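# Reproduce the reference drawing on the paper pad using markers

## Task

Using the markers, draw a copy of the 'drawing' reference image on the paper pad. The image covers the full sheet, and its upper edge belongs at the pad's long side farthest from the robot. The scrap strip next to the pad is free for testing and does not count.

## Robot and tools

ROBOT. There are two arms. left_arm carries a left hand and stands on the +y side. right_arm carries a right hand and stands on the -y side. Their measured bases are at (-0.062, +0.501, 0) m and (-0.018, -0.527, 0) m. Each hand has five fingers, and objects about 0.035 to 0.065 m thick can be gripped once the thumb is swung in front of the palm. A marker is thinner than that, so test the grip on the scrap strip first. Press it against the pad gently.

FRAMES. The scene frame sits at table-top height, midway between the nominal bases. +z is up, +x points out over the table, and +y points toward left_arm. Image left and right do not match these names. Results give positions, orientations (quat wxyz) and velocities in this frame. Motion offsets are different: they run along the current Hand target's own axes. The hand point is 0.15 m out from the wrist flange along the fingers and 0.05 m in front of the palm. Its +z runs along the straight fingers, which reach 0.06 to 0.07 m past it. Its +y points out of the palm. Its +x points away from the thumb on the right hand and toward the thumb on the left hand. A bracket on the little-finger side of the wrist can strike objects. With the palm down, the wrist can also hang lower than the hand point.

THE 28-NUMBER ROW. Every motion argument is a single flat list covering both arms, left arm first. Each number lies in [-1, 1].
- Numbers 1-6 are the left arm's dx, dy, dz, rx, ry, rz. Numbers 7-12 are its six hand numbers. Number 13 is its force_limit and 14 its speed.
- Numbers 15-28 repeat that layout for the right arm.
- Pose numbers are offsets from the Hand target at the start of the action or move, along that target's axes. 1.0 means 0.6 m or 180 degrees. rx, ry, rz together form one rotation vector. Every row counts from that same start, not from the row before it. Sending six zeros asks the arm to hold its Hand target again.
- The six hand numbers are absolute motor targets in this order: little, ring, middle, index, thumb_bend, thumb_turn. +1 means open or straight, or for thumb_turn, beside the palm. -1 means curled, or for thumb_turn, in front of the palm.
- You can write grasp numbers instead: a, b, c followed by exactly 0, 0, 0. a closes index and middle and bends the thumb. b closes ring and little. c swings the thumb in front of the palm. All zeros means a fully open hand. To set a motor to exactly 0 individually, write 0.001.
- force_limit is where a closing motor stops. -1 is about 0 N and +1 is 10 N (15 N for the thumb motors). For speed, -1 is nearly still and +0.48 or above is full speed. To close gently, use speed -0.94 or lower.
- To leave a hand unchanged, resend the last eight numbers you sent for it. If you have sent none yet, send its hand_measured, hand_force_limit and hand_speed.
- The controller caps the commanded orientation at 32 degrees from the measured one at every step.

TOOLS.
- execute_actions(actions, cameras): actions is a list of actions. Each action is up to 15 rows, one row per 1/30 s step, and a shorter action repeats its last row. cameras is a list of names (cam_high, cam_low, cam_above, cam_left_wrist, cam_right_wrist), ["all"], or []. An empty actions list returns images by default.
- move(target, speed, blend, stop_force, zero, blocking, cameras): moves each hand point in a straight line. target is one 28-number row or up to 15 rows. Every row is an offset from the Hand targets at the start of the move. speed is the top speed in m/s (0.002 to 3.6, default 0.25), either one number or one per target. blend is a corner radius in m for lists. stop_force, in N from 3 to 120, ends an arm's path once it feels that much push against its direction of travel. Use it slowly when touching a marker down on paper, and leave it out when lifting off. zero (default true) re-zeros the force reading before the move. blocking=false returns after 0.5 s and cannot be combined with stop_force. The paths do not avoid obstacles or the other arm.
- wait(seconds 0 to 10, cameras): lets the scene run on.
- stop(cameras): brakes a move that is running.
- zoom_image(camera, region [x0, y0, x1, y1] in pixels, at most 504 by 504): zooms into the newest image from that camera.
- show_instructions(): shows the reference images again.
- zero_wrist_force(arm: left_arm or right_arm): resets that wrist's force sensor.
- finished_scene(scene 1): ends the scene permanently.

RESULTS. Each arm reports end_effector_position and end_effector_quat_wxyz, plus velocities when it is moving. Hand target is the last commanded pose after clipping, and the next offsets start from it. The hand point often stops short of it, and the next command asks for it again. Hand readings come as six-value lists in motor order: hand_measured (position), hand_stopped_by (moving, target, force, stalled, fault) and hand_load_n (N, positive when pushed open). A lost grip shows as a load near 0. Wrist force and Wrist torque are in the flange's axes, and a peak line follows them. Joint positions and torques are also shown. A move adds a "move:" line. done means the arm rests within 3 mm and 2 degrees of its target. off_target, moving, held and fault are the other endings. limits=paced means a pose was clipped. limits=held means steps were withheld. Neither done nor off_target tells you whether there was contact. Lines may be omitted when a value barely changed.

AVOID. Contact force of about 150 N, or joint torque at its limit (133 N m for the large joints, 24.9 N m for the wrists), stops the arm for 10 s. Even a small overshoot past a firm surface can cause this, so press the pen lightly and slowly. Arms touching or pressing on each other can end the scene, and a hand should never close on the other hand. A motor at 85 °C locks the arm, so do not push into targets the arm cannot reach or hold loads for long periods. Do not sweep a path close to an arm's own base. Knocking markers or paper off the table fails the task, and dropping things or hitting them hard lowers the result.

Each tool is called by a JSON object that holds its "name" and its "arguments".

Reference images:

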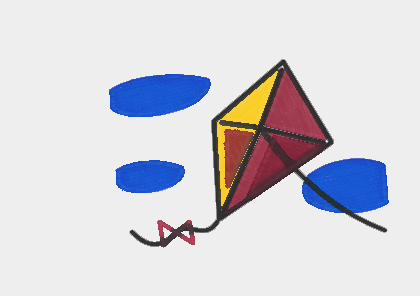

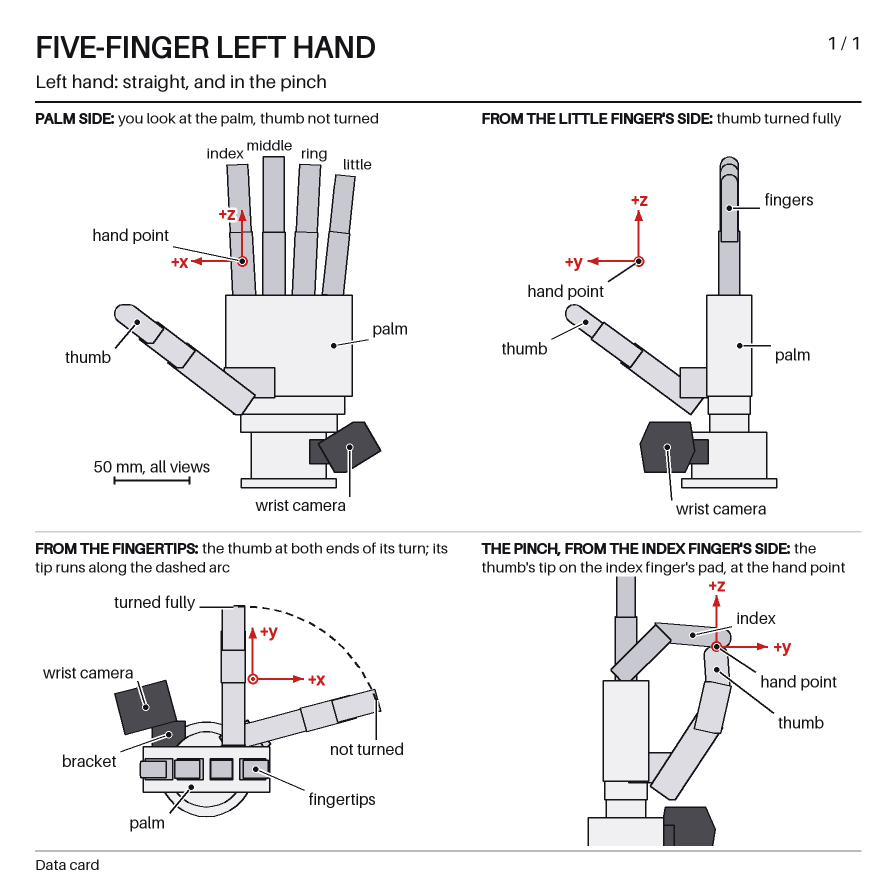

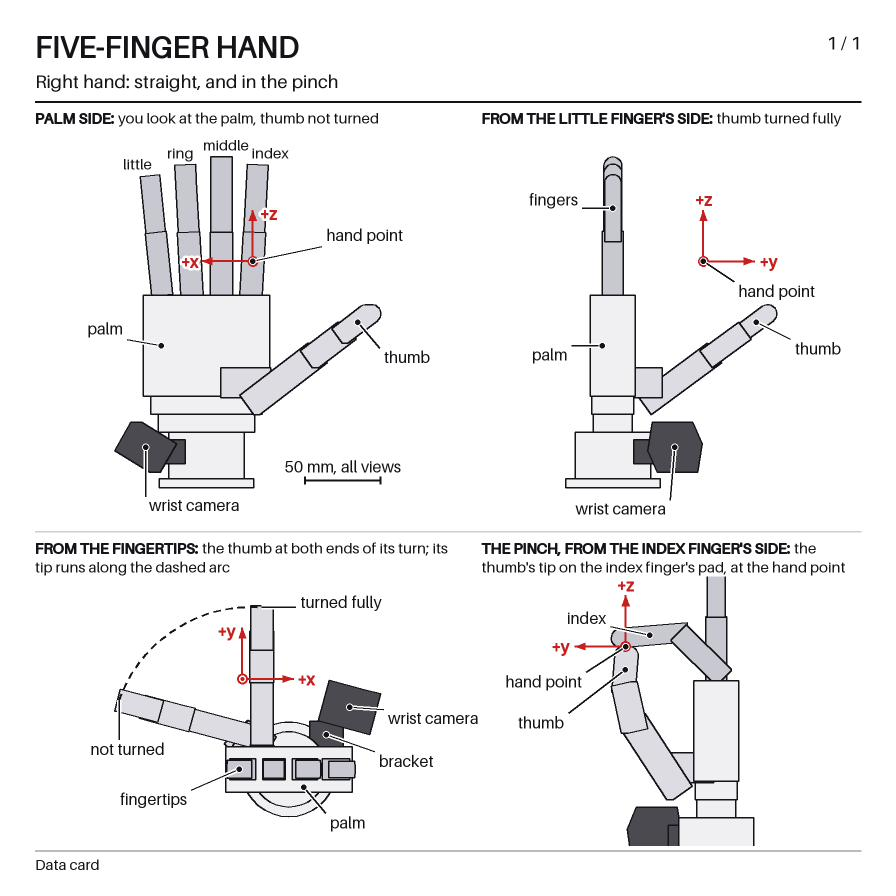

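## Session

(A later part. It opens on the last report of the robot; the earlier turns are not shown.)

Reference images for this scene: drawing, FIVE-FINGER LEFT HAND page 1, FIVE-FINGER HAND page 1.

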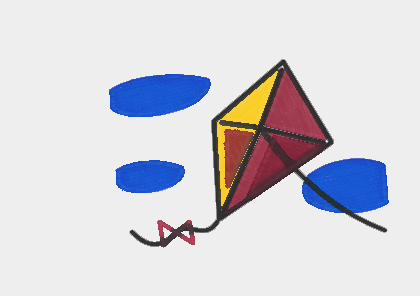

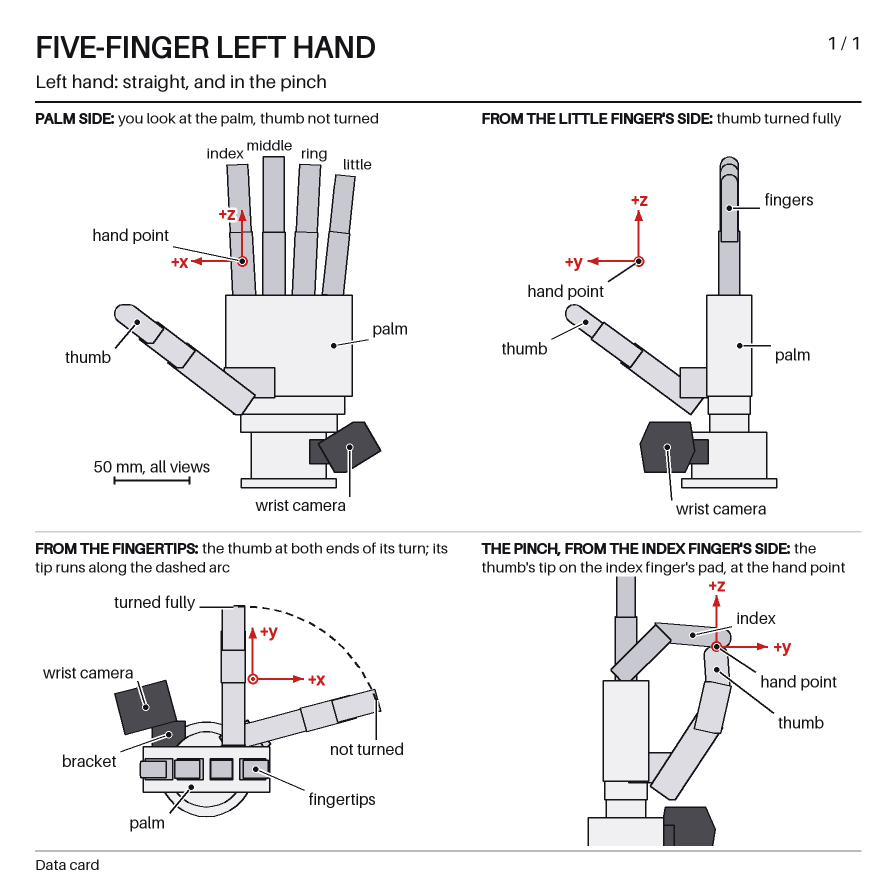

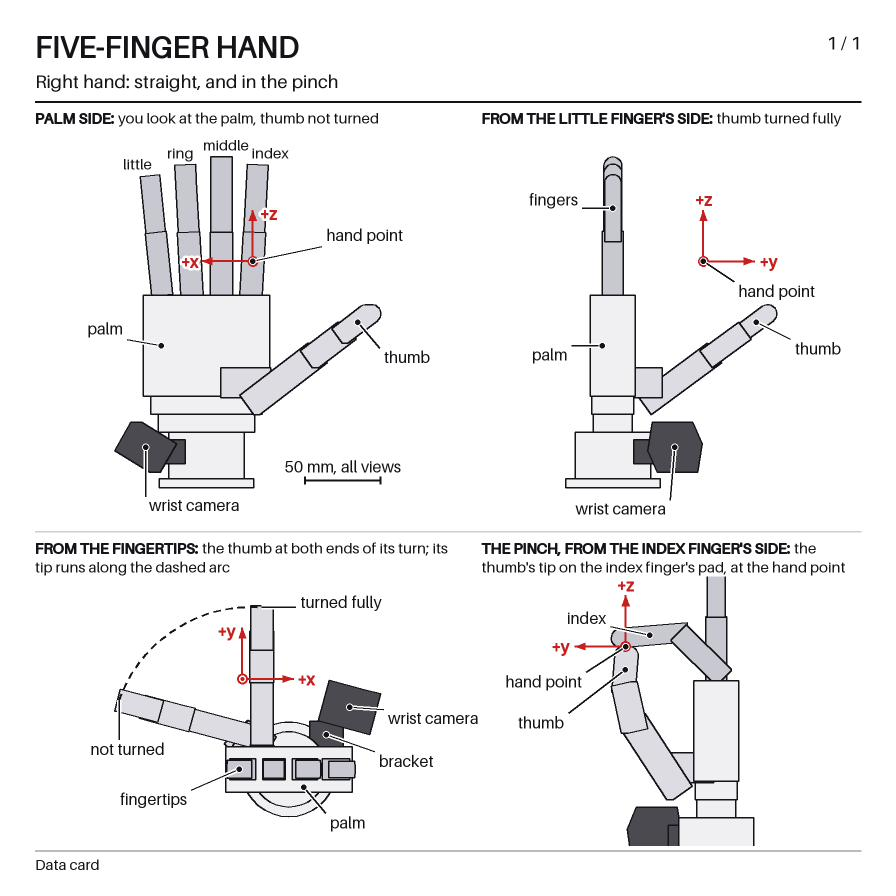

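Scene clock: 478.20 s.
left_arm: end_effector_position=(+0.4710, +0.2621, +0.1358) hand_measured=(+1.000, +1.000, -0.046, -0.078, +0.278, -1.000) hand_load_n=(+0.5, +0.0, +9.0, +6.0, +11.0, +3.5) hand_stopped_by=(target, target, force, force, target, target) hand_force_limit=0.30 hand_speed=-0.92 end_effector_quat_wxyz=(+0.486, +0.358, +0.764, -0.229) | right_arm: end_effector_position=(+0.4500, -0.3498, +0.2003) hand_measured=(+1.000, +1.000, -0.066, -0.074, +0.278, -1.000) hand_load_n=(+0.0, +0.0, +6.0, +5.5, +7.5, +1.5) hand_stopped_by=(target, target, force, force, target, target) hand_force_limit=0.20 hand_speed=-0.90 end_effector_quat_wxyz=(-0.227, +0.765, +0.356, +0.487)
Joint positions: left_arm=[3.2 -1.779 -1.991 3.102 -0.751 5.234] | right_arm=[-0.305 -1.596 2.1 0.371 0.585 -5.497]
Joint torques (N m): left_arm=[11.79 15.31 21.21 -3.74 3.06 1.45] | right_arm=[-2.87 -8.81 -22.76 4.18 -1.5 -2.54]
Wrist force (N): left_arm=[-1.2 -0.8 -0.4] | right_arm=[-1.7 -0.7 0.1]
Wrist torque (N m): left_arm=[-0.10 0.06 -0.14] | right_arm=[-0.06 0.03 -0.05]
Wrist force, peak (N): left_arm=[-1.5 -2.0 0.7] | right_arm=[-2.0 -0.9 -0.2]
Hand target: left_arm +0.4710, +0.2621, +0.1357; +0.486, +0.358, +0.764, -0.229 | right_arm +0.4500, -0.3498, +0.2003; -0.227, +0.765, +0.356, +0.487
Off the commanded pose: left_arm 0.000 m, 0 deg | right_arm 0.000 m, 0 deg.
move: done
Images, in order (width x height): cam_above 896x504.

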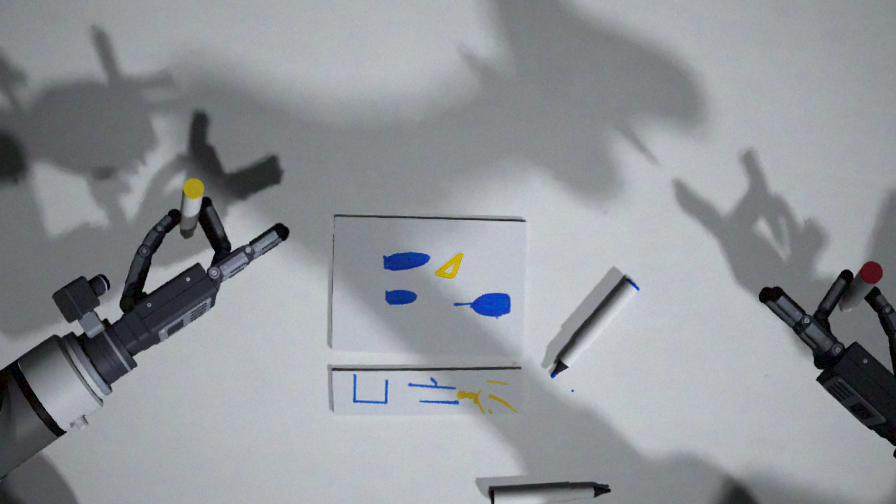

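{"name": "move", "arguments": {"target": [-0.0664,-0.3077,0.3417,0,0,0,1,1,-0.5,-0.45,0.275,-1,0.3,-0.92,0,0,0,0,0,0,1,1,-0.5,-0.45,0.275,-1,0.2,-0.9], "speed": 0.3}}

Scene clock: 486.20 s.
left_arm: end_effector_position=(+0.4584, -0.0117, +0.0854) hand_measured=(+1.000, +1.000, -0.046, -0.078, +0.278, -1.000) hand_load_n=(+0.0, +0.0, +9.0, +6.0, +10.5, +3.5) hand_stopped_by=(target, target, force, force, target, target) hand_force_limit=0.30 hand_speed=-0.92 end_effector_quat_wxyz=(+0.486, +0.358, +0.764, -0.229) | right_arm: end_effector_position=(+0.4500, -0.3498, +0.2003) hand_measured=(+1.000, +1.000, -0.066, -0.074, +0.278, -1.000) hand_load_n=(+0.0, -0.5, +6.0, +5.0, +8.0, +1.5) hand_stopped_by=(target, target, force, force, target, target) hand_force_limit=0.20 hand_speed=-0.90 end_effector_quat_wxyz=(-0.227, +0.765, +0.356, +0.487)
Joint positions: left_arm=[2.551 -2.101 -1.638 3.285 -1.309 4.836] | right_arm=[-0.305 -1.596 2.1 0.371 0.585 -5.497]
Joint torques (N m): left_arm=[-10.71 29.18 23.28 -2.54 -2.42 -1.37] | right_arm=[-2.74 -9.26 -22.93 4.04 -1.6 -2.5]
Wrist force (N): left_arm=[-1.0 -1.0 -0.5] | right_arm=[-1.9 -0.9 -0.2]
Wrist torque (N m): left_arm=[-0.19 0.04 0.00] | right_arm=[-0.08 0.07 -0.07]
Wrist force, peak (N): left_arm=[-1.4 -2.4 0.7] | right_arm=[-2.0 -1.0 0.3]
Hand target: left_arm +0.4584, -0.0118, +0.0854; +0.486, +0.358, +0.764, -0.229 | right_arm +0.4500, -0.3498, +0.2003; -0.227, +0.765, +0.356, +0.487
Off the commanded pose: left_arm 0.000 m, 0 deg | right_arm 0.000 m, 0 deg.
move: done

{"name": "move", "arguments": {"target": [[0.0342,0.0011,0.0169,0,0,0,1,1,-0.5,-0.45,0.275,-1,0.3,-0.92,0,0,0,0,0,0,1,1,-0.5,-0.45,0.275,-1,0.2,-0.9],[0.0395,0.0007,0.0139,0,0,0,1,1,-0.5,-0.45,0.275,-1,0.3,-0.92,0,0,0,0,0,0,1,1,-0.5,-0.45,0.275,-1,0.2,-0.9],[0.0439,-0.0001,0.0045,0,0,0,1,1,-0.5,-0.45,0.275,-1,0.3,-0.92,0,0,0,0,0,0,1,1,-0.5,-0.45,0.275,-1,0.2,-0.9],[0.0415,-0.0048,0.0097,0,0,0,1,1,-0.5,-0.45,0.275,-1,0.3,-0.92,0,0,0,0,0,0,1,1,-0.5,-0.45,0.275,-1,0.2,-0.9],[0.0374,0.0011,0.0184,0,0,0,1,1,-0.5,-0.45,0.275,-1,0.3,-0.92,0,0,0,0,0,0,1,1,-0.5,-0.45,0.275,-1,0.2,-0.9],[0.0414,-0.0020,0.0099,0,0,0,1,1,-0.5,-0.45,0.275,-1,0.3,-0.92,0,0,0,0,0,0,1,1,-0.5,-0.45,0.275,-1,0.2,-0.9],[0.0397,0.0120,0.0135,0,0,0,1,1,-0.5,-0.45,0.275,-1,0.3,-0.92,0,0,0,0,0,0,1,1,-0.5,-0.45,0.275,-1,0.2,-0.9],[0.0534,0.0103,-0.0160,0,0,0,1,1,-0.5,-0.45,0.275,-1,0.3,-0.92,0,0,0,0,0,0,1,1,-0.5,-0.45,0.275,-1,0.2,-0.9],[0.0488,-0.0002,-0.0061,0,0,0,1,1,-0.5,-0.45,0.275,-1,0.3,-0.92,0,0,0,0,0,0,1,1,-0.5,-0.45,0.275,-1,0.2,-0.9],[0.0109,-0.0002,-0.0237,0,0,0,1,1,-0.5,-0.45,0.275,-1,0.3,-0.92,0,0,0,0,0,0,1,1,-0.5,-0.45,0.275,-1,0.2,-0.9]], "speed": [0.06,0.03,0.03,0.03,0.03,0.03,0.04,0.035,0.035,0.06], "blend": [0.001,0.0005,0.0005,0.0005,0.0005,0.0005,0.0005,0.0005,0.0005,0], "cameras": ["cam_left_wrist"]}}

Scene clock: 491.23 s.
left_arm: end_effector_position=(+0.4483, +0.0002, +0.0854) hand_measured=(+1.000, +1.000, -0.046, -0.078, +0.278, -1.000) hand_load_n=(+0.0, +0.0, +8.5, +6.0, +11.0, +3.0) hand_stopped_by=(target, target, force, force, target, target) hand_force_limit=0.30 hand_speed=-0.92 end_effector_quat_wxyz=(+0.486, +0.358, +0.764, -0.229) | right_arm: end_effector_position=(+0.4500, -0.3498, +0.2003) hand_measured=(+1.000, +1.000, -0.066, -0.074, +0.278, -1.000) hand_load_n=(+0.0, +0.0, +6.5, +5.0, +8.0, +1.5) hand_stopped_by=(target, target, force, force, target, target) hand_force_limit=0.20 hand_speed=-0.90 end_effector_quat_wxyz=(-0.227, +0.765, +0.356, +0.487)
Joint positions: left_arm=[2.56 -2.07 -1.689 3.305 -1.301 4.84] | right_arm=[-0.305 -1.596 2.1 0.371 0.585 -5.497]
Joint torques (N m): left_arm=[-9.83 45.24 22.11 -2.58 -2.38 -0.43] | right_arm=[-2.33 -9.25 -23.29 4.06 -1.59 -2.52]
Wrist force (N): left_arm=[-1.1 -1.4 -0.2] | right_arm=[-1.7 -0.8 0.0]
Wrist torque (N m): left_arm=[-0.25 0.05 0.02] | right_arm=[-0.08 0.04 -0.05]
Wrist force, peak (N): left_arm=[-3.7 -1.5 -1.1] | right_arm=[-2.0 -1.0 0.0]
Hand target: left_arm +0.4483, +0.0002, +0.0855; +0.486, +0.358, +0.764, -0.229 | right_arm +0.4500, -0.3498, +0.2003; -0.227, +0.765, +0.356, +0.487
Off the commanded pose: left_arm 0.000 m, 0 deg | right_arm 0.000 m, 0 deg.
move: done
Images, in order (width x height): cam_left_wrist 672x504.

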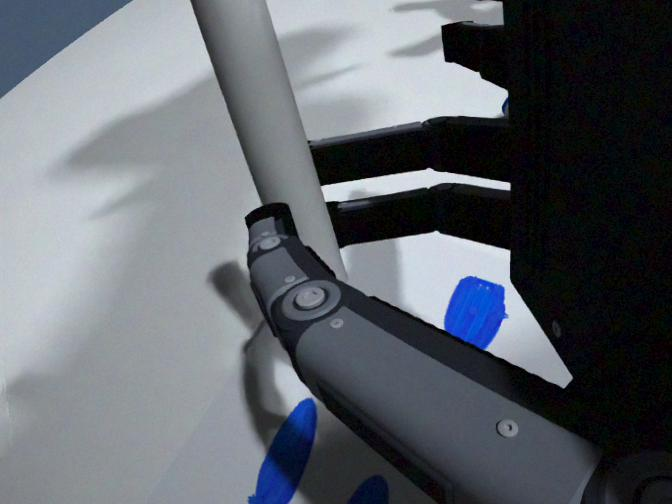

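{"name": "move", "arguments": {"target": [[0.0403,0.0090,0.0042,0,0,0,1,1,-0.5,-0.45,0.275,-1,0.3,-0.92,0,0,0,0,0,0,1,1,-0.5,-0.45,0.275,-1,0.2,-0.9],[0.0417,0.0046,0.0095,0,0,0,1,1,-0.5,-0.45,0.275,-1,0.3,-0.92,0,0,0,0,0,0,1,1,-0.5,-0.45,0.275,-1,0.2,-0.9],[0.0328,-0.0170,0.0288,0,0,0,1,1,-0.5,-0.45,0.275,-1,0.3,-0.92,0,0,0,0,0,0,1,1,-0.5,-0.45,0.275,-1,0.2,-0.9],[0.0610,-0.0517,-0.0317,0,0,0,1,1,-0.5,-0.45,0.275,-1,0.3,-0.92,0,0,0,0,0,0,1,1,-0.5,-0.45,0.275,-1,0.2,-0.9],[0.0436,0.0098,0.0055,0,0,0,1,1,-0.5,-0.45,0.275,-1,0.3,-0.92,0,0,0,0,0,0,1,1,-0.5,-0.45,0.275,-1,0.2,-0.9],[0.0433,0.0040,0.0061,0,0,0,1,1,-0.5,-0.45,0.275,-1,0.3,-0.92,0,0,0,0,0,0,1,1,-0.5,-0.45,0.275,-1,0.2,-0.9],[0.0352,-0.0161,0.0235,0,0,0,1,1,-0.5,-0.45,0.275,-1,0.3,-0.92,0,0,0,0,0,0,1,1,-0.5,-0.45,0.275,-1,0.2,-0.9],[0.0568,-0.0427,-0.0227,0,0,0,1,1,-0.5,-0.45,0.275,-1,0.3,-0.92,0,0,0,0,0,0,1,1,-0.5,-0.45,0.275,-1,0.2,-0.9],[0.0433,0.0040,0.0061,0,0,0,1,1,-0.5,-0.45,0.275,-1,0.3,-0.92,0,0,0,0,0,0,1,1,-0.5,-0.45,0.275,-1,0.2,-0.9],[0.0431,-0.0007,0.0065,0,0,0,1,1,-0.5,-0.45,0.275,-1,0.3,-0.92,0,0,0,0,0,0,1,1,-0.5,-0.45,0.275,-1,0.2,-0.9],[0.0373,-0.0153,0.0190,0,0,0,1,1,-0.5,-0.45,0.275,-1,0.3,-0.92,0,0,0,0,0,0,1,1,-0.5,-0.45,0.275,-1,0.2,-0.9],[0.0529,-0.0345,-0.0144,0,0,0,1,1,-0.5,-0.45,0.275,-1,0.3,-0.92,0,0,0,0,0,0,1,1,-0.5,-0.45,0.275,-1,0.2,-0.9],[0.0431,-0.0007,0.0065,0,0,0,1,1,-0.5,-0.45,0.275,-1,0.3,-0.92,0,0,0,0,0,0,1,1,-0.5,-0.45,0.275,-1,0.2,-0.9],[0.0052,-0.0007,-0.0112,0,0,0,1,1,-0.5,-0.45,0.275,-1,0.3,-0.92,0,0,0,0,0,0,1,1,-0.5,-0.45,0.275,-1,0.2,-0.9]], "speed": [0.06,0.03,0.04,0.042,0.042,0.04,0.04,0.042,0.042,0.04,0.04,0.042,0.042,0.06], "blend": [0.001,0.0005,0.0005,0.0005,0.0005,0.0005,0.0005,0.0005,0.0005,0.0005,0.0005,0.0005,0.0005,0], "cameras": ["cam_left_wrist"]}}

Scene clock: 500.33 s.
left_arm: end_effector_position=(+0.4432, +0.0057, +0.0854) hand_measured=(+1.000, +1.000, -0.046, -0.078, +0.278, -1.000) hand_load_n=(+0.0, +0.0, +8.5, +6.0, +11.0, +3.0) hand_stopped_by=(target, target, force, force, target, target) hand_force_limit=0.30 hand_speed=-0.92 end_effector_quat_wxyz=(+0.486, +0.358, +0.764, -0.229) | right_arm: end_effector_position=(+0.4500, -0.3498, +0.2003) hand_measured=(+1.000, +1.000, -0.066, -0.074, +0.278, -1.000) hand_load_n=(+0.0, +0.0, +6.0, +5.0, +8.0, +1.5) hand_stopped_by=(target, target, force, force, target, target) hand_force_limit=0.20 hand_speed=-0.90 end_effector_quat_wxyz=(-0.227, +0.765, +0.356, +0.487)
Joint positions: left_arm=[2.564 -2.055 -1.713 3.314 -1.298 4.842] | right_arm=[-0.305 -1.596 2.1 0.371 0.585 -5.497]
Joint torques (N m): left_arm=[10.91 45.45 21.95 -2.31 2.46 1.51] | right_arm=[-2.87 -9.84 -22.74 4.06 -1.54 -2.59]
Wrist force (N): left_arm=[-0.8 -1.0 -0.2] | right_arm=[-1.8 -0.8 -0.1]
Wrist torque (N m): left_arm=[-0.20 0.03 -0.10] | right_arm=[-0.08 0.06 -0.06]
Wrist force, peak (N): left_arm=[-3.3 -0.9 -0.8] | right_arm=[-2.2 -0.7 -0.2]
Hand target: left_arm +0.4432, +0.0056, +0.0855; +0.486, +0.358, +0.764, -0.229 | right_arm +0.4500, -0.3498, +0.2003; -0.227, +0.765, +0.356, +0.487
Off the commanded pose: left_arm 0.000 m, 0 deg | right_arm 0.000 m, 0 deg.
move: done
Images, in order (width x height): cam_left_wrist 672x504.

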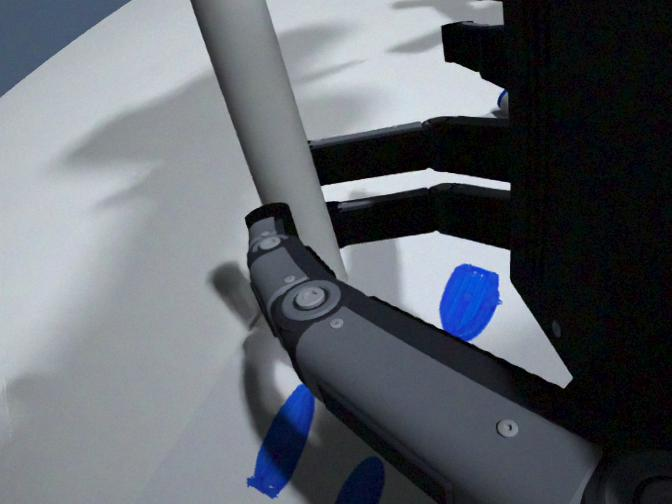

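{"name": "move", "arguments": {"target": [[0.0348,0,0.0162,0,0,0,1,1,-0.5,-0.45,0.275,-1,0.3,-0.92,0,0,0,0,0,0,1,1,-0.5,-0.45,0.275,-1,0.2,-0.9],[0.0378,-0.0048,0.0180,0,0,0,1,1,-0.5,-0.45,0.275,-1,0.3,-0.92,0,0,0,0,0,0,1,1,-0.5,-0.45,0.275,-1,0.2,-0.9],[0.0342,-0.0137,0.0258,0,0,0,1,1,-0.5,-0.45,0.275,-1,0.3,-0.92,0,0,0,0,0,0,1,1,-0.5,-0.45,0.275,-1,0.2,-0.9],[0.0438,-0.0256,0.0051,0,0,0,1,1,-0.5,-0.45,0.275,-1,0.3,-0.92,0,0,0,0,0,0,1,1,-0.5,-0.45,0.275,-1,0.2,-0.9],[0.0378,-0.0048,0.0180,0,0,0,1,1,-0.5,-0.45,0.275,-1,0.3,-0.92,0,0,0,0,0,0,1,1,-0.5,-0.45,0.275,-1,0.2,-0.9],[0.0376,-0.0095,0.0184,0,0,0,1,1,-0.5,-0.45,0.275,-1,0.3,-0.92,0,0,0,0,0,0,1,1,-0.5,-0.45,0.275,-1,0.2,-0.9],[0.0363,-0.0129,0.0213,0,0,0,1,1,-0.5,-0.45,0.275,-1,0.3,-0.92,0,0,0,0,0,0,1,1,-0.5,-0.45,0.275,-1,0.2,-0.9],[0.0406,-0.0192,0.0119,0,0,0,1,1,-0.5,-0.45,0.275,-1,0.3,-0.92,0,0,0,0,0,0,1,1,-0.5,-0.45,0.275,-1,0.2,-0.9],[0.0375,-0.0123,0.0187,0,0,0,1,1,-0.5,-0.45,0.275,-1,0.3,-0.92,0,0,0,0,0,0,1,1,-0.5,-0.45,0.275,-1,0.2,-0.9],[-0.0005,-0.0123,0.0010,0,0,0,1,1,-0.5,-0.45,0.275,-1,0.3,-0.92,0,0,0,0,0,0,1,1,-0.5,-0.45,0.275,-1,0.2,-0.9],[0.0748,0.2869,-0.3591,0,0,0,1,1,-0.5,-0.45,0.275,-1,0.3,-0.92,0,0,0,0,0,0,1,1,-0.5,-0.45,0.275,-1,0.2,-0.9]], "speed": [0.06,0.03,0.035,0.035,0.035,0.035,0.03,0.03,0.03,0.06,0.3], "blend": [0.001,0.0005,0.0005,0.0005,0.0005,0.0005,0.0005,0.0005,0.0005,0.01,0], "cameras": ["cam_above"]}}

{"name": "zoom_image", "arguments": {"camera": "cam_above", "region": [400, 230, 520, 350]}}

Scene clock: 506.23 s.
left_arm: end_effector_position=(+0.4389, +0.2805, +0.1357) hand_measured=(+1.000, +1.000, -0.046, -0.078, +0.278, -1.000) hand_load_n=(+0.0, +0.0, +8.5, +6.0, +11.0, +3.0) hand_stopped_by=(target, target, force, force, target, target) hand_force_limit=0.30 hand_speed=-0.92 end_effector_quat_wxyz=(+0.486, +0.358, +0.764, -0.229) | right_arm: end_effector_position=(+0.4500, -0.3498, +0.2003) hand_measured=(+1.000, +1.000, -0.066, -0.074, +0.278, -1.000) hand_load_n=(+0.0, +0.0, +6.0, +5.0, +7.5, +1.5) hand_stopped_by=(target, target, force, force, target, target) hand_force_limit=0.20 hand_speed=-0.90 end_effector_quat_wxyz=(-0.227, +0.765, +0.356, +0.487)
Joint positions: left_arm=[3.266 -1.709 -2.087 3.081 -0.7 5.298] | right_arm=[-0.305 -1.596 2.1 0.371 0.585 -5.497]
Joint torques (N m): left_arm=[11.38 12.07 21.67 -3.77 3.02 1.43] | right_arm=[-2.58 -10.02 -23.87 3.84 -1.81 -2.54]
Wrist force (N): left_arm=[-1.3 -0.8 -0.7] | right_arm=[-1.7 -0.9 0.0]
Wrist torque (N m): left_arm=[-0.10 0.05 -0.15] | right_arm=[-0.09 0.05 -0.06]
Wrist force, peak (N): left_arm=[-3.0 -0.8 -0.6] | right_arm=[-2.0 -1.1 -0.1]
Hand target: left_arm +0.4389, +0.2805, +0.1357; +0.486, +0.358, +0.764, -0.229 | right_arm +0.4500, -0.3498, +0.2003; -0.227, +0.765, +0.356, +0.487
Off the commanded pose: left_arm 0.000 m, 0 deg | right_arm 0.000 m, 0 deg.
move: done
Images, in order (width x height): cam_above 896x504.

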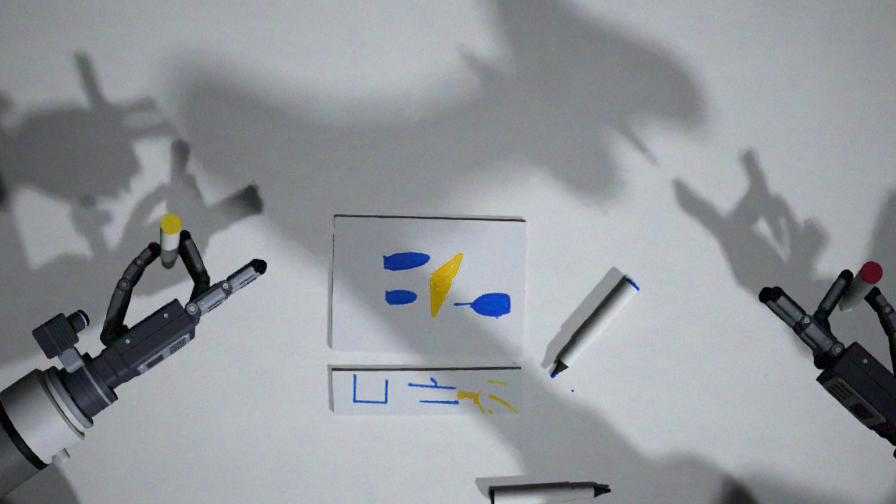

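Scaled by 4.200 from the camera's 896x504 image, which has a finer 1280x720 frame.

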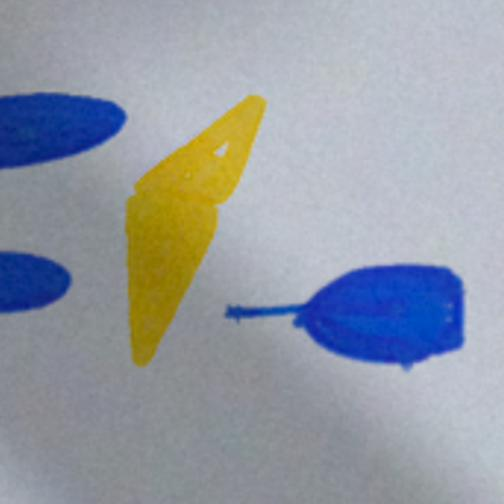

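{"name": "zoom_image", "arguments": {"camera": "cam_above", "region": [425, 248, 469, 284]}}

Scaled by 11.455 from the camera's 896x504 image, which has a finer 1280x720 frame.

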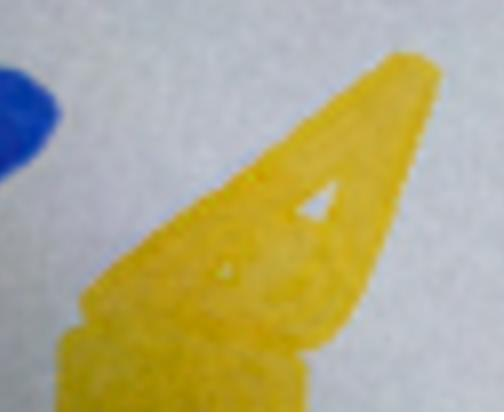

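{"name": "move", "arguments": {"target": [[-0.0951,-0.2891,0.3855,0,0,0,1,1,-0.5,-0.45,0.275,-1,0.3,-0.92,0,0,0,0,0,0,1,1,-0.5,-0.45,0.275,-1,0.2,-0.9],[-0.0558,-0.2891,0.4038,0,0,0,1,1,-0.5,-0.45,0.275,-1,0.3,-0.92,0,0,0,0,0,0,1,1,-0.5,-0.45,0.275,-1,0.2,-0.9],[-0.0518,-0.2877,0.4093,0,0,0,1,1,-0.5,-0.45,0.275,-1,0.3,-0.92,0,0,0,0,0,0,1,1,-0.5,-0.45,0.275,-1,0.2,-0.9],[-0.0544,-0.2849,0.4150,0,0,0,1,1,-0.5,-0.45,0.275,-1,0.3,-0.92,0,0,0,0,0,0,1,1,-0.5,-0.45,0.275,-1,0.2,-0.9],[-0.0526,-0.2872,0.4112,0,0,0,1,1,-0.5,-0.45,0.275,-1,0.3,-0.92,0,0,0,0,0,0,1,1,-0.5,-0.45,0.275,-1,0.2,-0.9],[-0.0537,-0.2862,0.4136,0,0,0,1,1,-0.5,-0.45,0.275,-1,0.3,-0.92,0,0,0,0,0,0,1,1,-0.5,-0.45,0.275,-1,0.2,-0.9],[-0.0985,-0.2862,0.3927,0,0,0,1,1,-0.5,-0.45,0.275,-1,0.3,-0.92,0,0,0,0,0,0,1,1,-0.5,-0.45,0.275,-1,0.2,-0.9]], "speed": [0.3,0.08,0.03,0.03,0.03,0.03,0.08], "blend": [0.005,0.001,0.0005,0.0005,0.0005,0.0005,0]}}

Scene clock: 511.50 s.
left_arm: end_effector_position=(+0.4590, -0.0128, +0.0898) hand_measured=(+1.000, +1.000, -0.046, -0.078, +0.278, -1.000) hand_load_n=(+0.0, +0.0, +8.5, +6.0, +10.5, +3.0) hand_stopped_by=(target, target, force, force, target, target) hand_force_limit=0.30 hand_speed=-0.92 end_effector_quat_wxyz=(+0.486, +0.358, +0.764, -0.229) | right_arm: end_effector_position=(+0.4500, -0.3498, +0.2003) hand_measured=(+1.000, +1.000, -0.066, -0.074, +0.278, -1.000) hand_load_n=(+0.0, +0.0, +6.0, +5.5, +7.5, +1.5) hand_stopped_by=(target, target, force, force, target, target) hand_force_limit=0.20 hand_speed=-0.90 end_effector_quat_wxyz=(-0.227, +0.765, +0.356, +0.487)
Joint positions: left_arm=[2.55 -2.098 -1.629 3.274 -1.31 4.836] | right_arm=[-0.305 -1.596 2.1 0.371 0.585 -5.497]
Joint torques (N m): left_arm=[-7.83 47.36 23.39 -2.74 -2.19 -0.11] | right_arm=[-2.21 -9.07 -22.93 4.14 -1.71 -2.57]
Wrist force (N): left_arm=[-1.1 -1.1 -0.5] | right_arm=[-1.9 -0.9 -0.1]
Wrist torque (N m): left_arm=[-0.20 0.05 -0.01] | right_arm=[-0.09 0.06 -0.07]
Wrist force, peak (N): left_arm=[-3.1 -1.2 -1.0] | right_arm=[-2.0 -1.0 0.0]
Hand target: left_arm +0.4590, -0.0128, +0.0899; +0.486, +0.358, +0.764, -0.229 | right_arm +0.4500, -0.3498, +0.2003; -0.227, +0.765, +0.356, +0.487
Off the commanded pose: left_arm 0.000 m, 0 deg | right_arm 0.000 m, 0 deg.
move: done

{"name": "move", "arguments": {"target": [[-0.0940,0.0534,-0.1143,0,0,0,1,1,-0.5,-0.45,0.275,-1,0.3,-0.92,0,0,0,0,0,0,1,1,-0.5,-0.45,0.275,-1,0.2,-0.9],[-0.0415,0.3802,-0.3464,-0.1644,-0.1644,-0.5746,1,1,-0.5,-0.45,0.275,-1,0.3,-0.92,-0.0672,-0.4996,0.3195,0,0,0,1,1,-0.5,-0.45,0.275,-1,0.2,-0.9]], "speed": [0.2,0.35], "blend": [0.03,0], "cameras": ["cam_low","cam_above","cam_right_wrist"]}}

Scene clock: 516.83 s.
left_arm: end_effector_position=(+0.5211, +0.2698, +0.2000) hand_measured=(+1.000, +1.000, -0.046, -0.078, +0.278, -1.000) hand_load_n=(+0.0, +0.0, +8.5, +6.0, +11.0, +3.0) hand_stopped_by=(target, target, force, force, target, target) hand_force_limit=0.30 hand_speed=-0.92 end_effector_quat_wxyz=(+0.344, -0.541, +0.648, -0.412) | right_arm: end_effector_position=(+0.3213, -0.0372, +0.0824) hand_measured=(+1.000, +1.000, -0.066, -0.074, +0.278, -1.000) hand_load_n=(+0.0, +0.0, +6.0, +5.0, +7.5, +1.5) hand_stopped_by=(target, target, force, force, target, target) hand_force_limit=0.20 hand_speed=-0.90 end_effector_quat_wxyz=(-0.227, +0.765, +0.356, +0.487)
Joint positions: left_arm=[3.062 -1.748 -1.732 3.041 -1.479 3.184] | right_arm=[0.818 -1.274 2.007 -0.295 1.529 -4.733]
Joint torques (N m): left_arm=[10.87 18.28 25.13 -2.65 -1.67 -1.68] | right_arm=[7.95 -22.27 -26.11 -2.79 1.18 1.94]
Wrist force (N): left_arm=[-0.2 -0.7 0.0] | right_arm=[-1.4 -0.9 -0.2]
Wrist torque (N m): left_arm=[-0.07 -0.02 0.02] | right_arm=[-0.07 0.01 -0.19]
Wrist force, peak (N): left_arm=[-1.9 -1.3 -0.5] | right_arm=[-2.0 -1.0 0.1]
Hand target: left_arm +0.5211, +0.2698, +0.2000; +0.344, -0.541, +0.647, -0.412 | right_arm +0.3213, -0.0371, +0.0824; -0.227, +0.765, +0.356, +0.487
Off the commanded pose: left_arm 0.000 m, 0 deg | right_arm 0.000 m, 0 deg.
move: done
Images, in order (width x height): cam_low 896x504, cam_above 896x504, cam_right_wrist 672x504.

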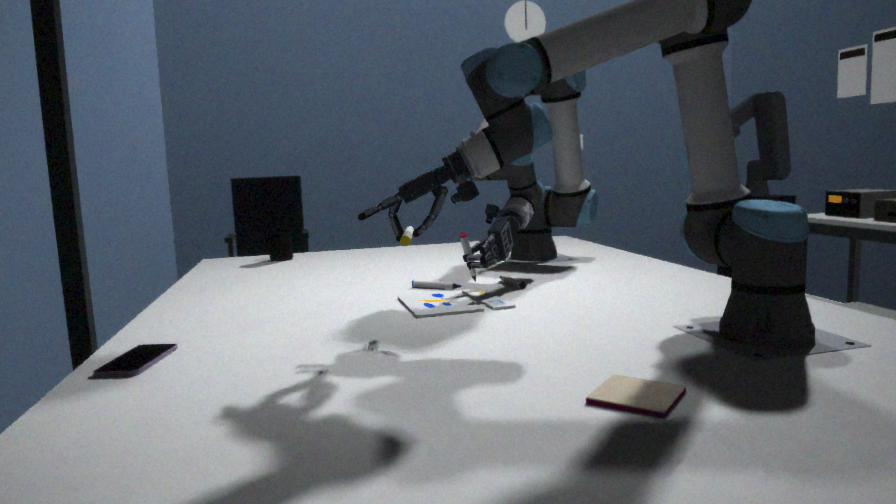

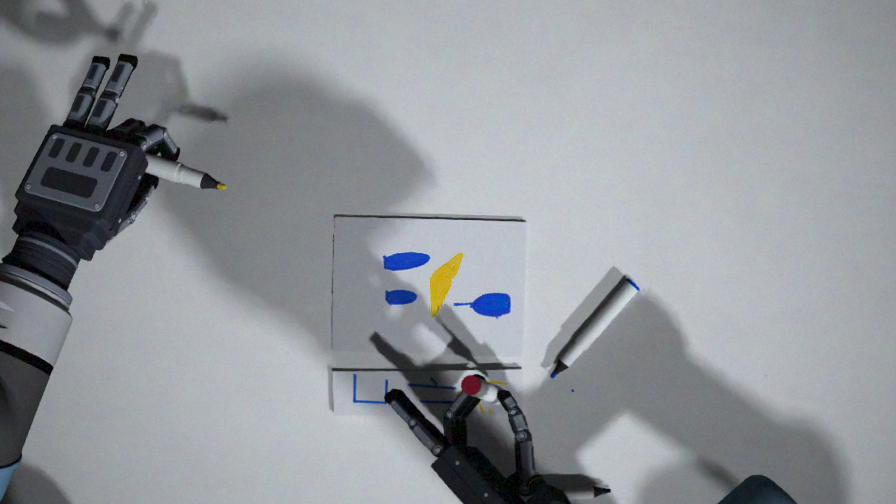

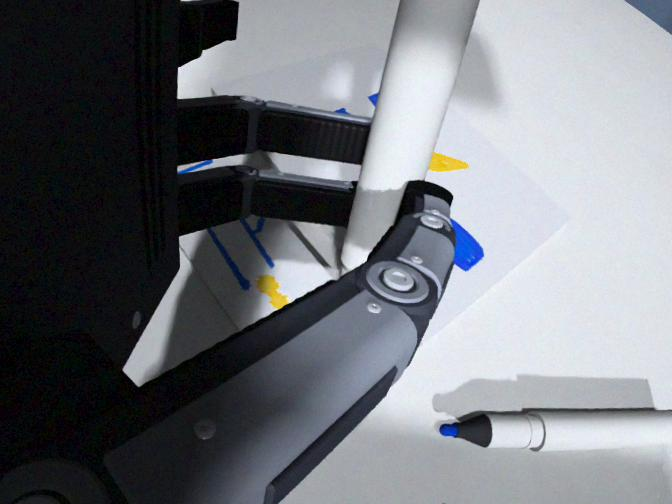

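{"name": "move", "arguments": {"target": [0,0,0,0,0,0,1,1,-0.5,-0.45,0.275,-1,0.3,-0.92,-0.0453,-0.0001,0.0213,0,0,0,1,1,-0.5,-0.45,0.275,-1,0.2,-0.9], "speed": 0.008, "stop_force": 3}}

{"name": "move", "arguments": {"target": [[0,0,0,0,0,0,1,1,-0.5,-0.45,0.275,-1,0.3,-0.92,-0.0025,0.0068,-0.0070,0,0,0,1,1,-0.5,-0.45,0.275,-1,0.2,-0.9],[0,0,0,0,0,0,1,1,-0.5,-0.45,0.275,-1,0.3,-0.92,-0.0049,0.0006,-0.0121,0,0,0,1,1,-0.5,-0.45,0.275,-1,0.2,-0.9],[0,0,0,0,0,0,1,1,-0.5,-0.45,0.275,-1,0.3,-0.92,0.0398,0.0007,-0.0331,0,0,0,1,1,-0.5,-0.45,0.275,-1,0.2,-0.9],[0,0,0,0,0,0,1,1,-0.5,-0.45,0.275,-1,0.3,-0.92,-0.0689,0.2156,-0.2643,0,0,0,1,1,-0.5,-0.45,0.275,-1,0.2,-0.9]], "speed": [0.03,0.03,0.06,0.3], "blend": [0.0005,0.0005,0.005,0], "cameras": ["cam_above"]}}

{"name": "zoom_image", "arguments": {"camera": "cam_above", "region": [445, 360, 529, 420]}}

Scene clock: 521.90 s.
left_arm: end_effector_position=(+0.5211, +0.2698, +0.2000) hand_measured=(+1.000, +1.000, -0.046, -0.078, +0.278, -1.000) hand_load_n=(+0.0, +0.0, +8.5, +6.0, +11.0, +3.0) hand_stopped_by=(target, target, force, force, target, target) hand_force_limit=0.30 hand_speed=-0.92 end_effector_quat_wxyz=(+0.344, -0.541, +0.647, -0.412) | right_arm: end_effector_position=(+0.3213, -0.0370, +0.0598) hand_measured=(+1.000, +1.000, -0.066, -0.074, +0.278, -1.000) hand_load_n=(+0.0, +0.0, +7.0, +4.0, +7.5, +0.0) hand_stopped_by=(target, target, force, force, target, target) hand_force_limit=0.20 hand_speed=-0.90 end_effector_quat_wxyz=(-0.227, +0.765, +0.356, +0.487)
Joint positions: left_arm=[3.062 -1.748 -1.732 3.041 -1.479 3.184] | right_arm=[0.818 -1.233 2.027 -0.356 1.529 -4.733]
Joint torques (N m): left_arm=[10.64 17.47 25.42 -2.64 1.37 -1.34] | right_arm=[6.43 -37.39 -23.81 2.52 0.57 2.06]
Wrist force (N): left_arm=[0.0 -0.9 0.3] | right_arm=[0.9 -1.1 -0.8]
Wrist torque (N m): left_arm=[-0.13 -0.04 0.04] | right_arm=[-0.10 0.00 -0.20]
Wrist force, peak (N): left_arm=[-0.4 -1.0 0.7] | right_arm=[2.4 -1.0 -0.8]
Hand target: left_arm +0.5211, +0.2698, +0.2000; +0.344, -0.541, +0.647, -0.412 | right_arm +0.3213, -0.0370, +0.0598; -0.227, +0.765, +0.356, +0.487 (not the last commanded pose)
Off the commanded pose: left_arm 0.000 m, 0 deg | right_arm 0.007 m, 0 deg.
move: contact (right_arm)

Scene clock: 524.27 s.
left_arm: end_effector_position=(+0.5211, +0.2698, +0.2000) hand_measured=(+1.000, +1.000, -0.046, -0.078, +0.278, -1.000) hand_load_n=(+0.0, +0.0, +8.5, +6.0, +11.0, +3.0) hand_stopped_by=(target, target, force, force, target, target) hand_force_limit=0.30 hand_speed=-0.92 end_effector_quat_wxyz=(+0.344, -0.541, +0.647, -0.412) | right_arm: end_effector_position=(+0.3167, -0.2436, +0.0896) hand_measured=(+1.000, +1.000, -0.066, -0.074, +0.278, -1.000) hand_load_n=(+0.0, +0.0, +6.0, +5.0, +8.0, +1.5) hand_stopped_by=(target, target, force, force, target, target) hand_force_limit=0.20 hand_speed=-0.90 end_effector_quat_wxyz=(-0.227, +0.765, +0.356, +0.487)
Joint positions: left_arm=[3.062 -1.748 -1.732 3.041 -1.479 3.184] | right_arm=[0.148 -1.695 2.476 -0.226 0.934 -5.066]
Joint torques (N m): left_arm=[10.93 18.01 25.47 -2.63 1.29 -1.3] | right_arm=[-7.77 -16.41 -5.21 2.98 -2.07 -2.36]
Wrist force (N): left_arm=[0.0 -0.8 0.3] | right_arm=[-1.5 -0.9 -0.3]
Wrist torque (N m): left_arm=[-0.11 -0.05 0.04] | right_arm=[-0.08 0.03 -0.05]
Wrist force, peak (N): left_arm=[-0.5 -1.1 0.3] | right_arm=[-2.1 -0.5 -0.8]
Hand target: left_arm +0.5211, +0.2698, +0.2000; +0.344, -0.541, +0.647, -0.412 | right_arm +0.3167, -0.2436, +0.0896; -0.227, +0.765, +0.356, +0.487
Off the commanded pose: left_arm 0.000 m, 0 deg | right_arm 0.000 m, 0 deg.
move: done
Images, in order (width x height): cam_above 896x504.

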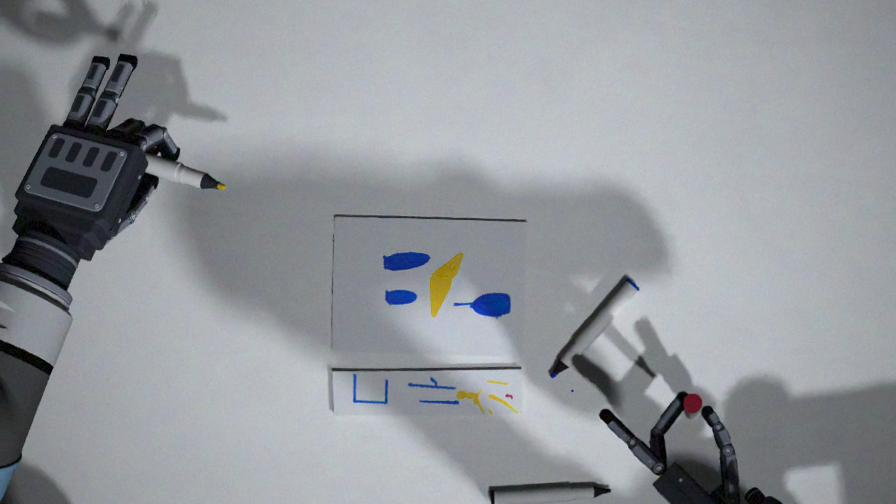

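Scaled by 6.000 from the camera's 896x504 image, which has a finer 1280x720 frame.

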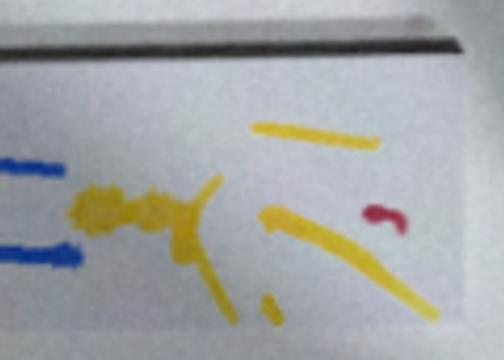

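{"name": "show_instructions", "arguments": {}}

Reference images for this scene: drawing, FIVE-FINGER LEFT HAND page 1, FIVE-FINGER HAND page 1.

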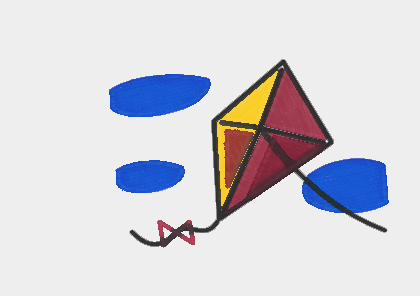

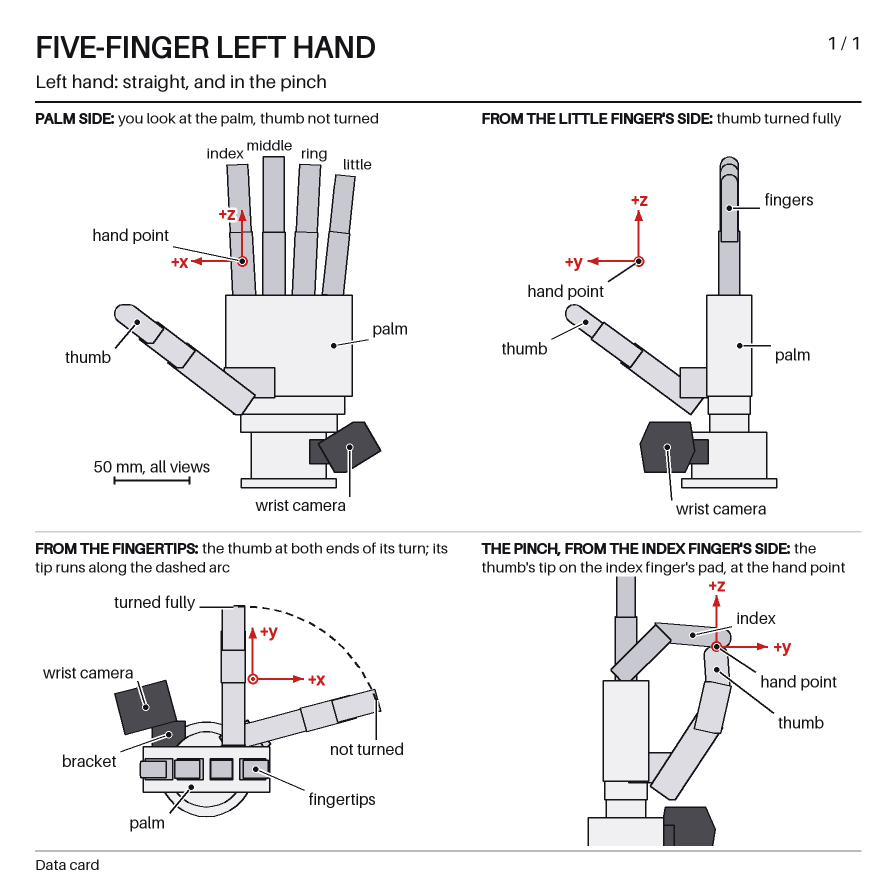

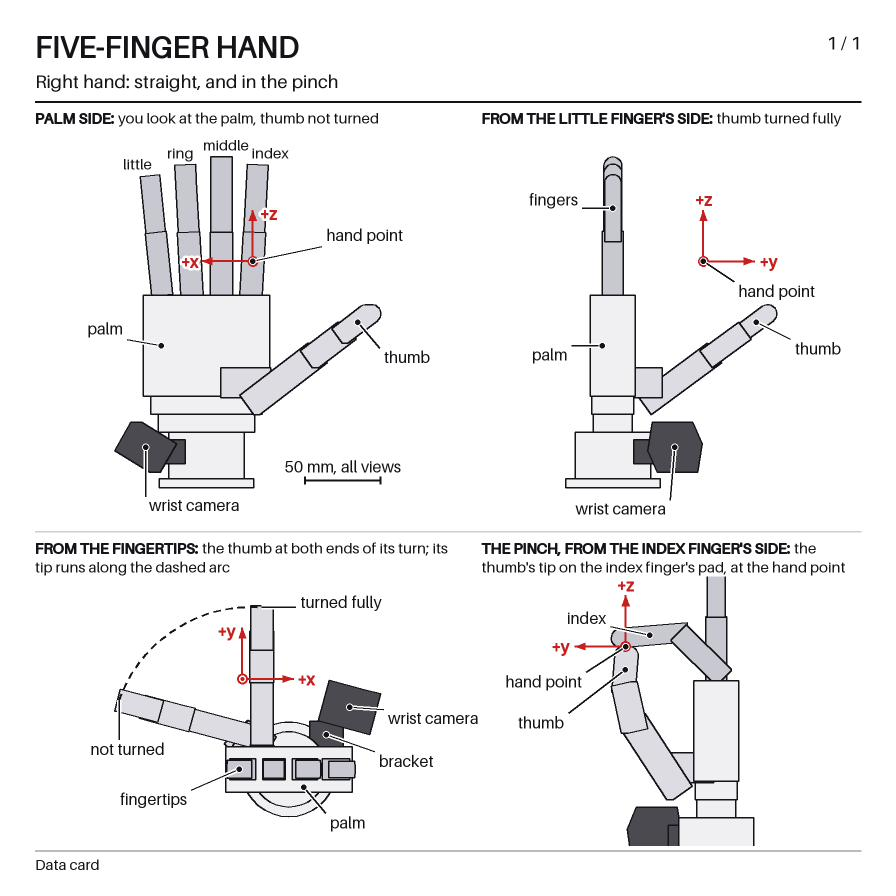

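{"name": "move", "arguments": {"target": [[0,0.0755,0.0352,0,0,0,1,1,-0.5,-0.45,0.275,-1,0.3,-0.92,0.0453,0.0001,-0.0213,0,0,0,1,1,-0.5,-0.45,0.275,-1,0.2,-0.9],[0,0.2115,0.0986,0,0,0,1,1,-0.5,-0.45,0.275,-1,0.3,-0.92,0.2017,-0.0794,0.4689,0,0,0,1,1,-0.5,-0.45,0.275,-1,0.2,-0.9]], "speed": 0.25, "blend": [0.03,0], "cameras": ["cam_low"]}}

Scene clock: 529.50 s.
left_arm: end_effector_position=(+0.5210, +0.2698, +0.0600) hand_measured=(+1.000, +1.000, -0.046, -0.078, +0.278, -1.000) hand_load_n=(+0.0, +0.0, +8.5, +6.0, +11.0, +3.0) hand_stopped_by=(target, target, force, force, target, target) hand_force_limit=0.30 hand_speed=-0.92 end_effector_quat_wxyz=(+0.344, -0.541, +0.647, -0.412) | right_arm: end_effector_position=(+0.4771, +0.0214, +0.0801) hand_measured=(+1.000, +1.000, -0.066, -0.074, +0.278, -1.000) hand_load_n=(+0.0, -0.5, +6.5, +5.5, +7.5, +1.5) hand_stopped_by=(target, target, force, force, target, target) hand_force_limit=0.20 hand_speed=-0.90 end_effector_quat_wxyz=(-0.227, +0.765, +0.356, +0.487)
Joint positions: left_arm=[3.062 -1.917 -1.921 3.399 -1.479 3.184] | right_arm=[0.673 -1.011 1.603 -0.148 1.398 -4.795]
Joint torques (N m): left_arm=[-11.34 21.23 7.08 3.33 -2.44 -1.29] | right_arm=[8.07 -35.7 -28.41 2.25 0.86 1.89]
Wrist force (N): left_arm=[-0.5 -1.0 0.4] | right_arm=[-1.5 -0.7 -0.4]
Wrist torque (N m): left_arm=[-0.16 0.01 0.02] | right_arm=[-0.05 0.02 -0.19]
Wrist force, peak (N): left_arm=[0.0 -2.0 -0.5] | right_arm=[-2.4 -0.8 0.2]
Hand target: left_arm +0.5210, +0.2698, +0.0600; +0.344, -0.541, +0.647, -0.412 | right_arm +0.4771, +0.0214, +0.0801; -0.227, +0.765, +0.356, +0.487
Off the commanded pose: left_arm 0.000 m, 0 deg | right_arm 0.000 m, 0 deg.
move: done; blend cut to 0.025 m at target 1
Images, in order (width x height): cam_low 896x504.

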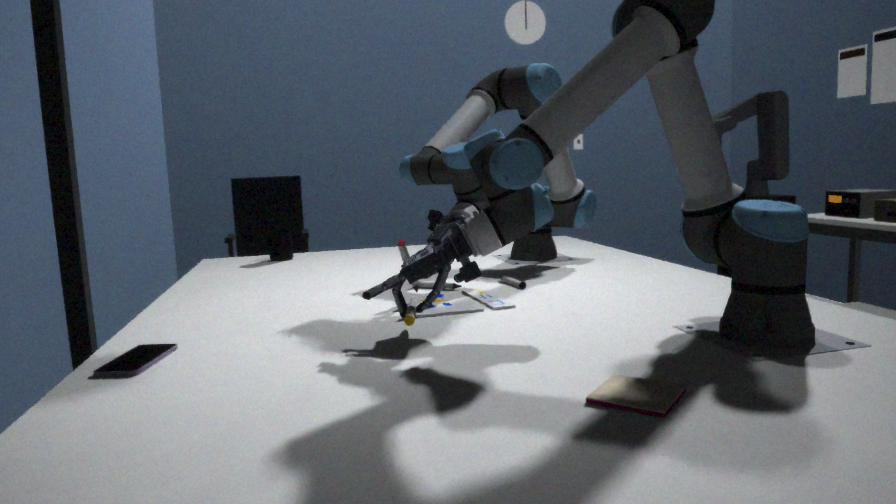

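{"name": "move", "arguments": {"target": [0,0.0680,0.0317,0,0,0,1,1,-0.5,-0.45,0.275,-1,0.3,-0.92,0,0,0,0,0,0,1,1,-0.5,-0.45,0.275,-1,0.2,-0.9], "speed": 0.02, "stop_force": 4, "cameras": ["cam_low"]}}

Scene clock: 534.17 s.
left_arm: end_effector_position=(+0.5210, +0.2698, +0.0190) hand_measured=(+1.000, +1.000, -0.046, -0.078, +0.278, -1.000) hand_load_n=(+0.0, +0.0, +7.0, +6.5, +10.5, +2.0) hand_stopped_by=(target, target, force, force, target, target) hand_force_limit=0.30 hand_speed=-0.92 end_effector_quat_wxyz=(+0.344, -0.541, +0.648, -0.412) | right_arm: end_effector_position=(+0.4771, +0.0214, +0.0801) hand_measured=(+1.000, +1.000, -0.066, -0.074, +0.278, -1.000) hand_load_n=(+0.0, +0.0, +6.0, +5.5, +7.5, +1.5) hand_stopped_by=(target, target, force, force, target, target) hand_force_limit=0.20 hand_speed=-0.90 end_effector_quat_wxyz=(-0.227, +0.765, +0.356, +0.487)
Joint positions: left_arm=[3.062 -1.987 -1.955 3.503 -1.479 3.184] | right_arm=[0.673 -1.011 1.603 -0.147 1.398 -4.795]
Joint torques (N m): left_arm=[-6.84 38.1 18.36 -2.7 -2.55 0.81] | right_arm=[8.07 -35.65 -28.01 2.38 0.87 1.89]
Wrist force (N): left_arm=[-0.8 -5.2 -1.7] | right_arm=[-1.6 -1.0 -0.2]
Wrist torque (N m): left_arm=[0.00 -0.03 0.12] | right_arm=[-0.10 0.04 -0.20]
Wrist force, peak (N): left_arm=[0.8 -19.4 -10.5] | right_arm=[-1.8 -0.9 -0.5]
Hand target: left_arm +0.5210, +0.2698, +0.0190; +0.344, -0.541, +0.648, -0.412 (not the last commanded pose) | right_arm +0.4771, +0.0214, +0.0801; -0.227, +0.765, +0.356, +0.487
Off the commanded pose: left_arm 0.004 m, 0 deg | right_arm 0.000 m, 0 deg.
move: contact (left_arm)
Images, in order (width x height): cam_low 896x504.

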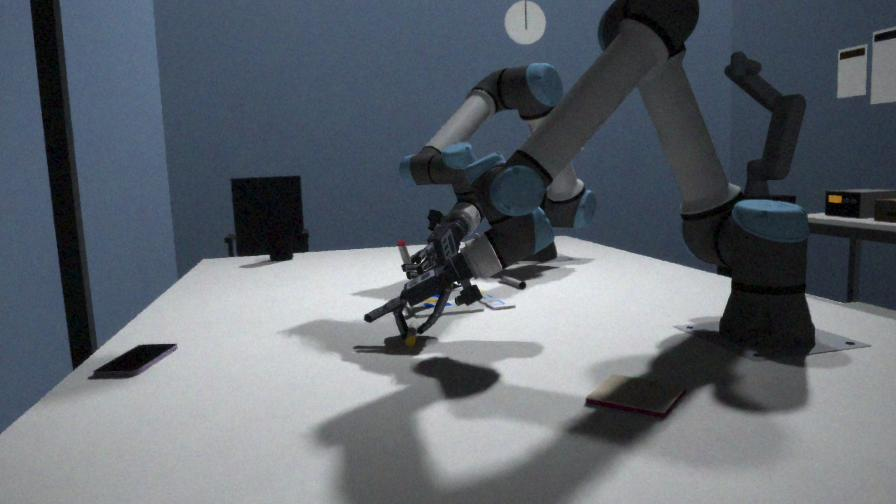

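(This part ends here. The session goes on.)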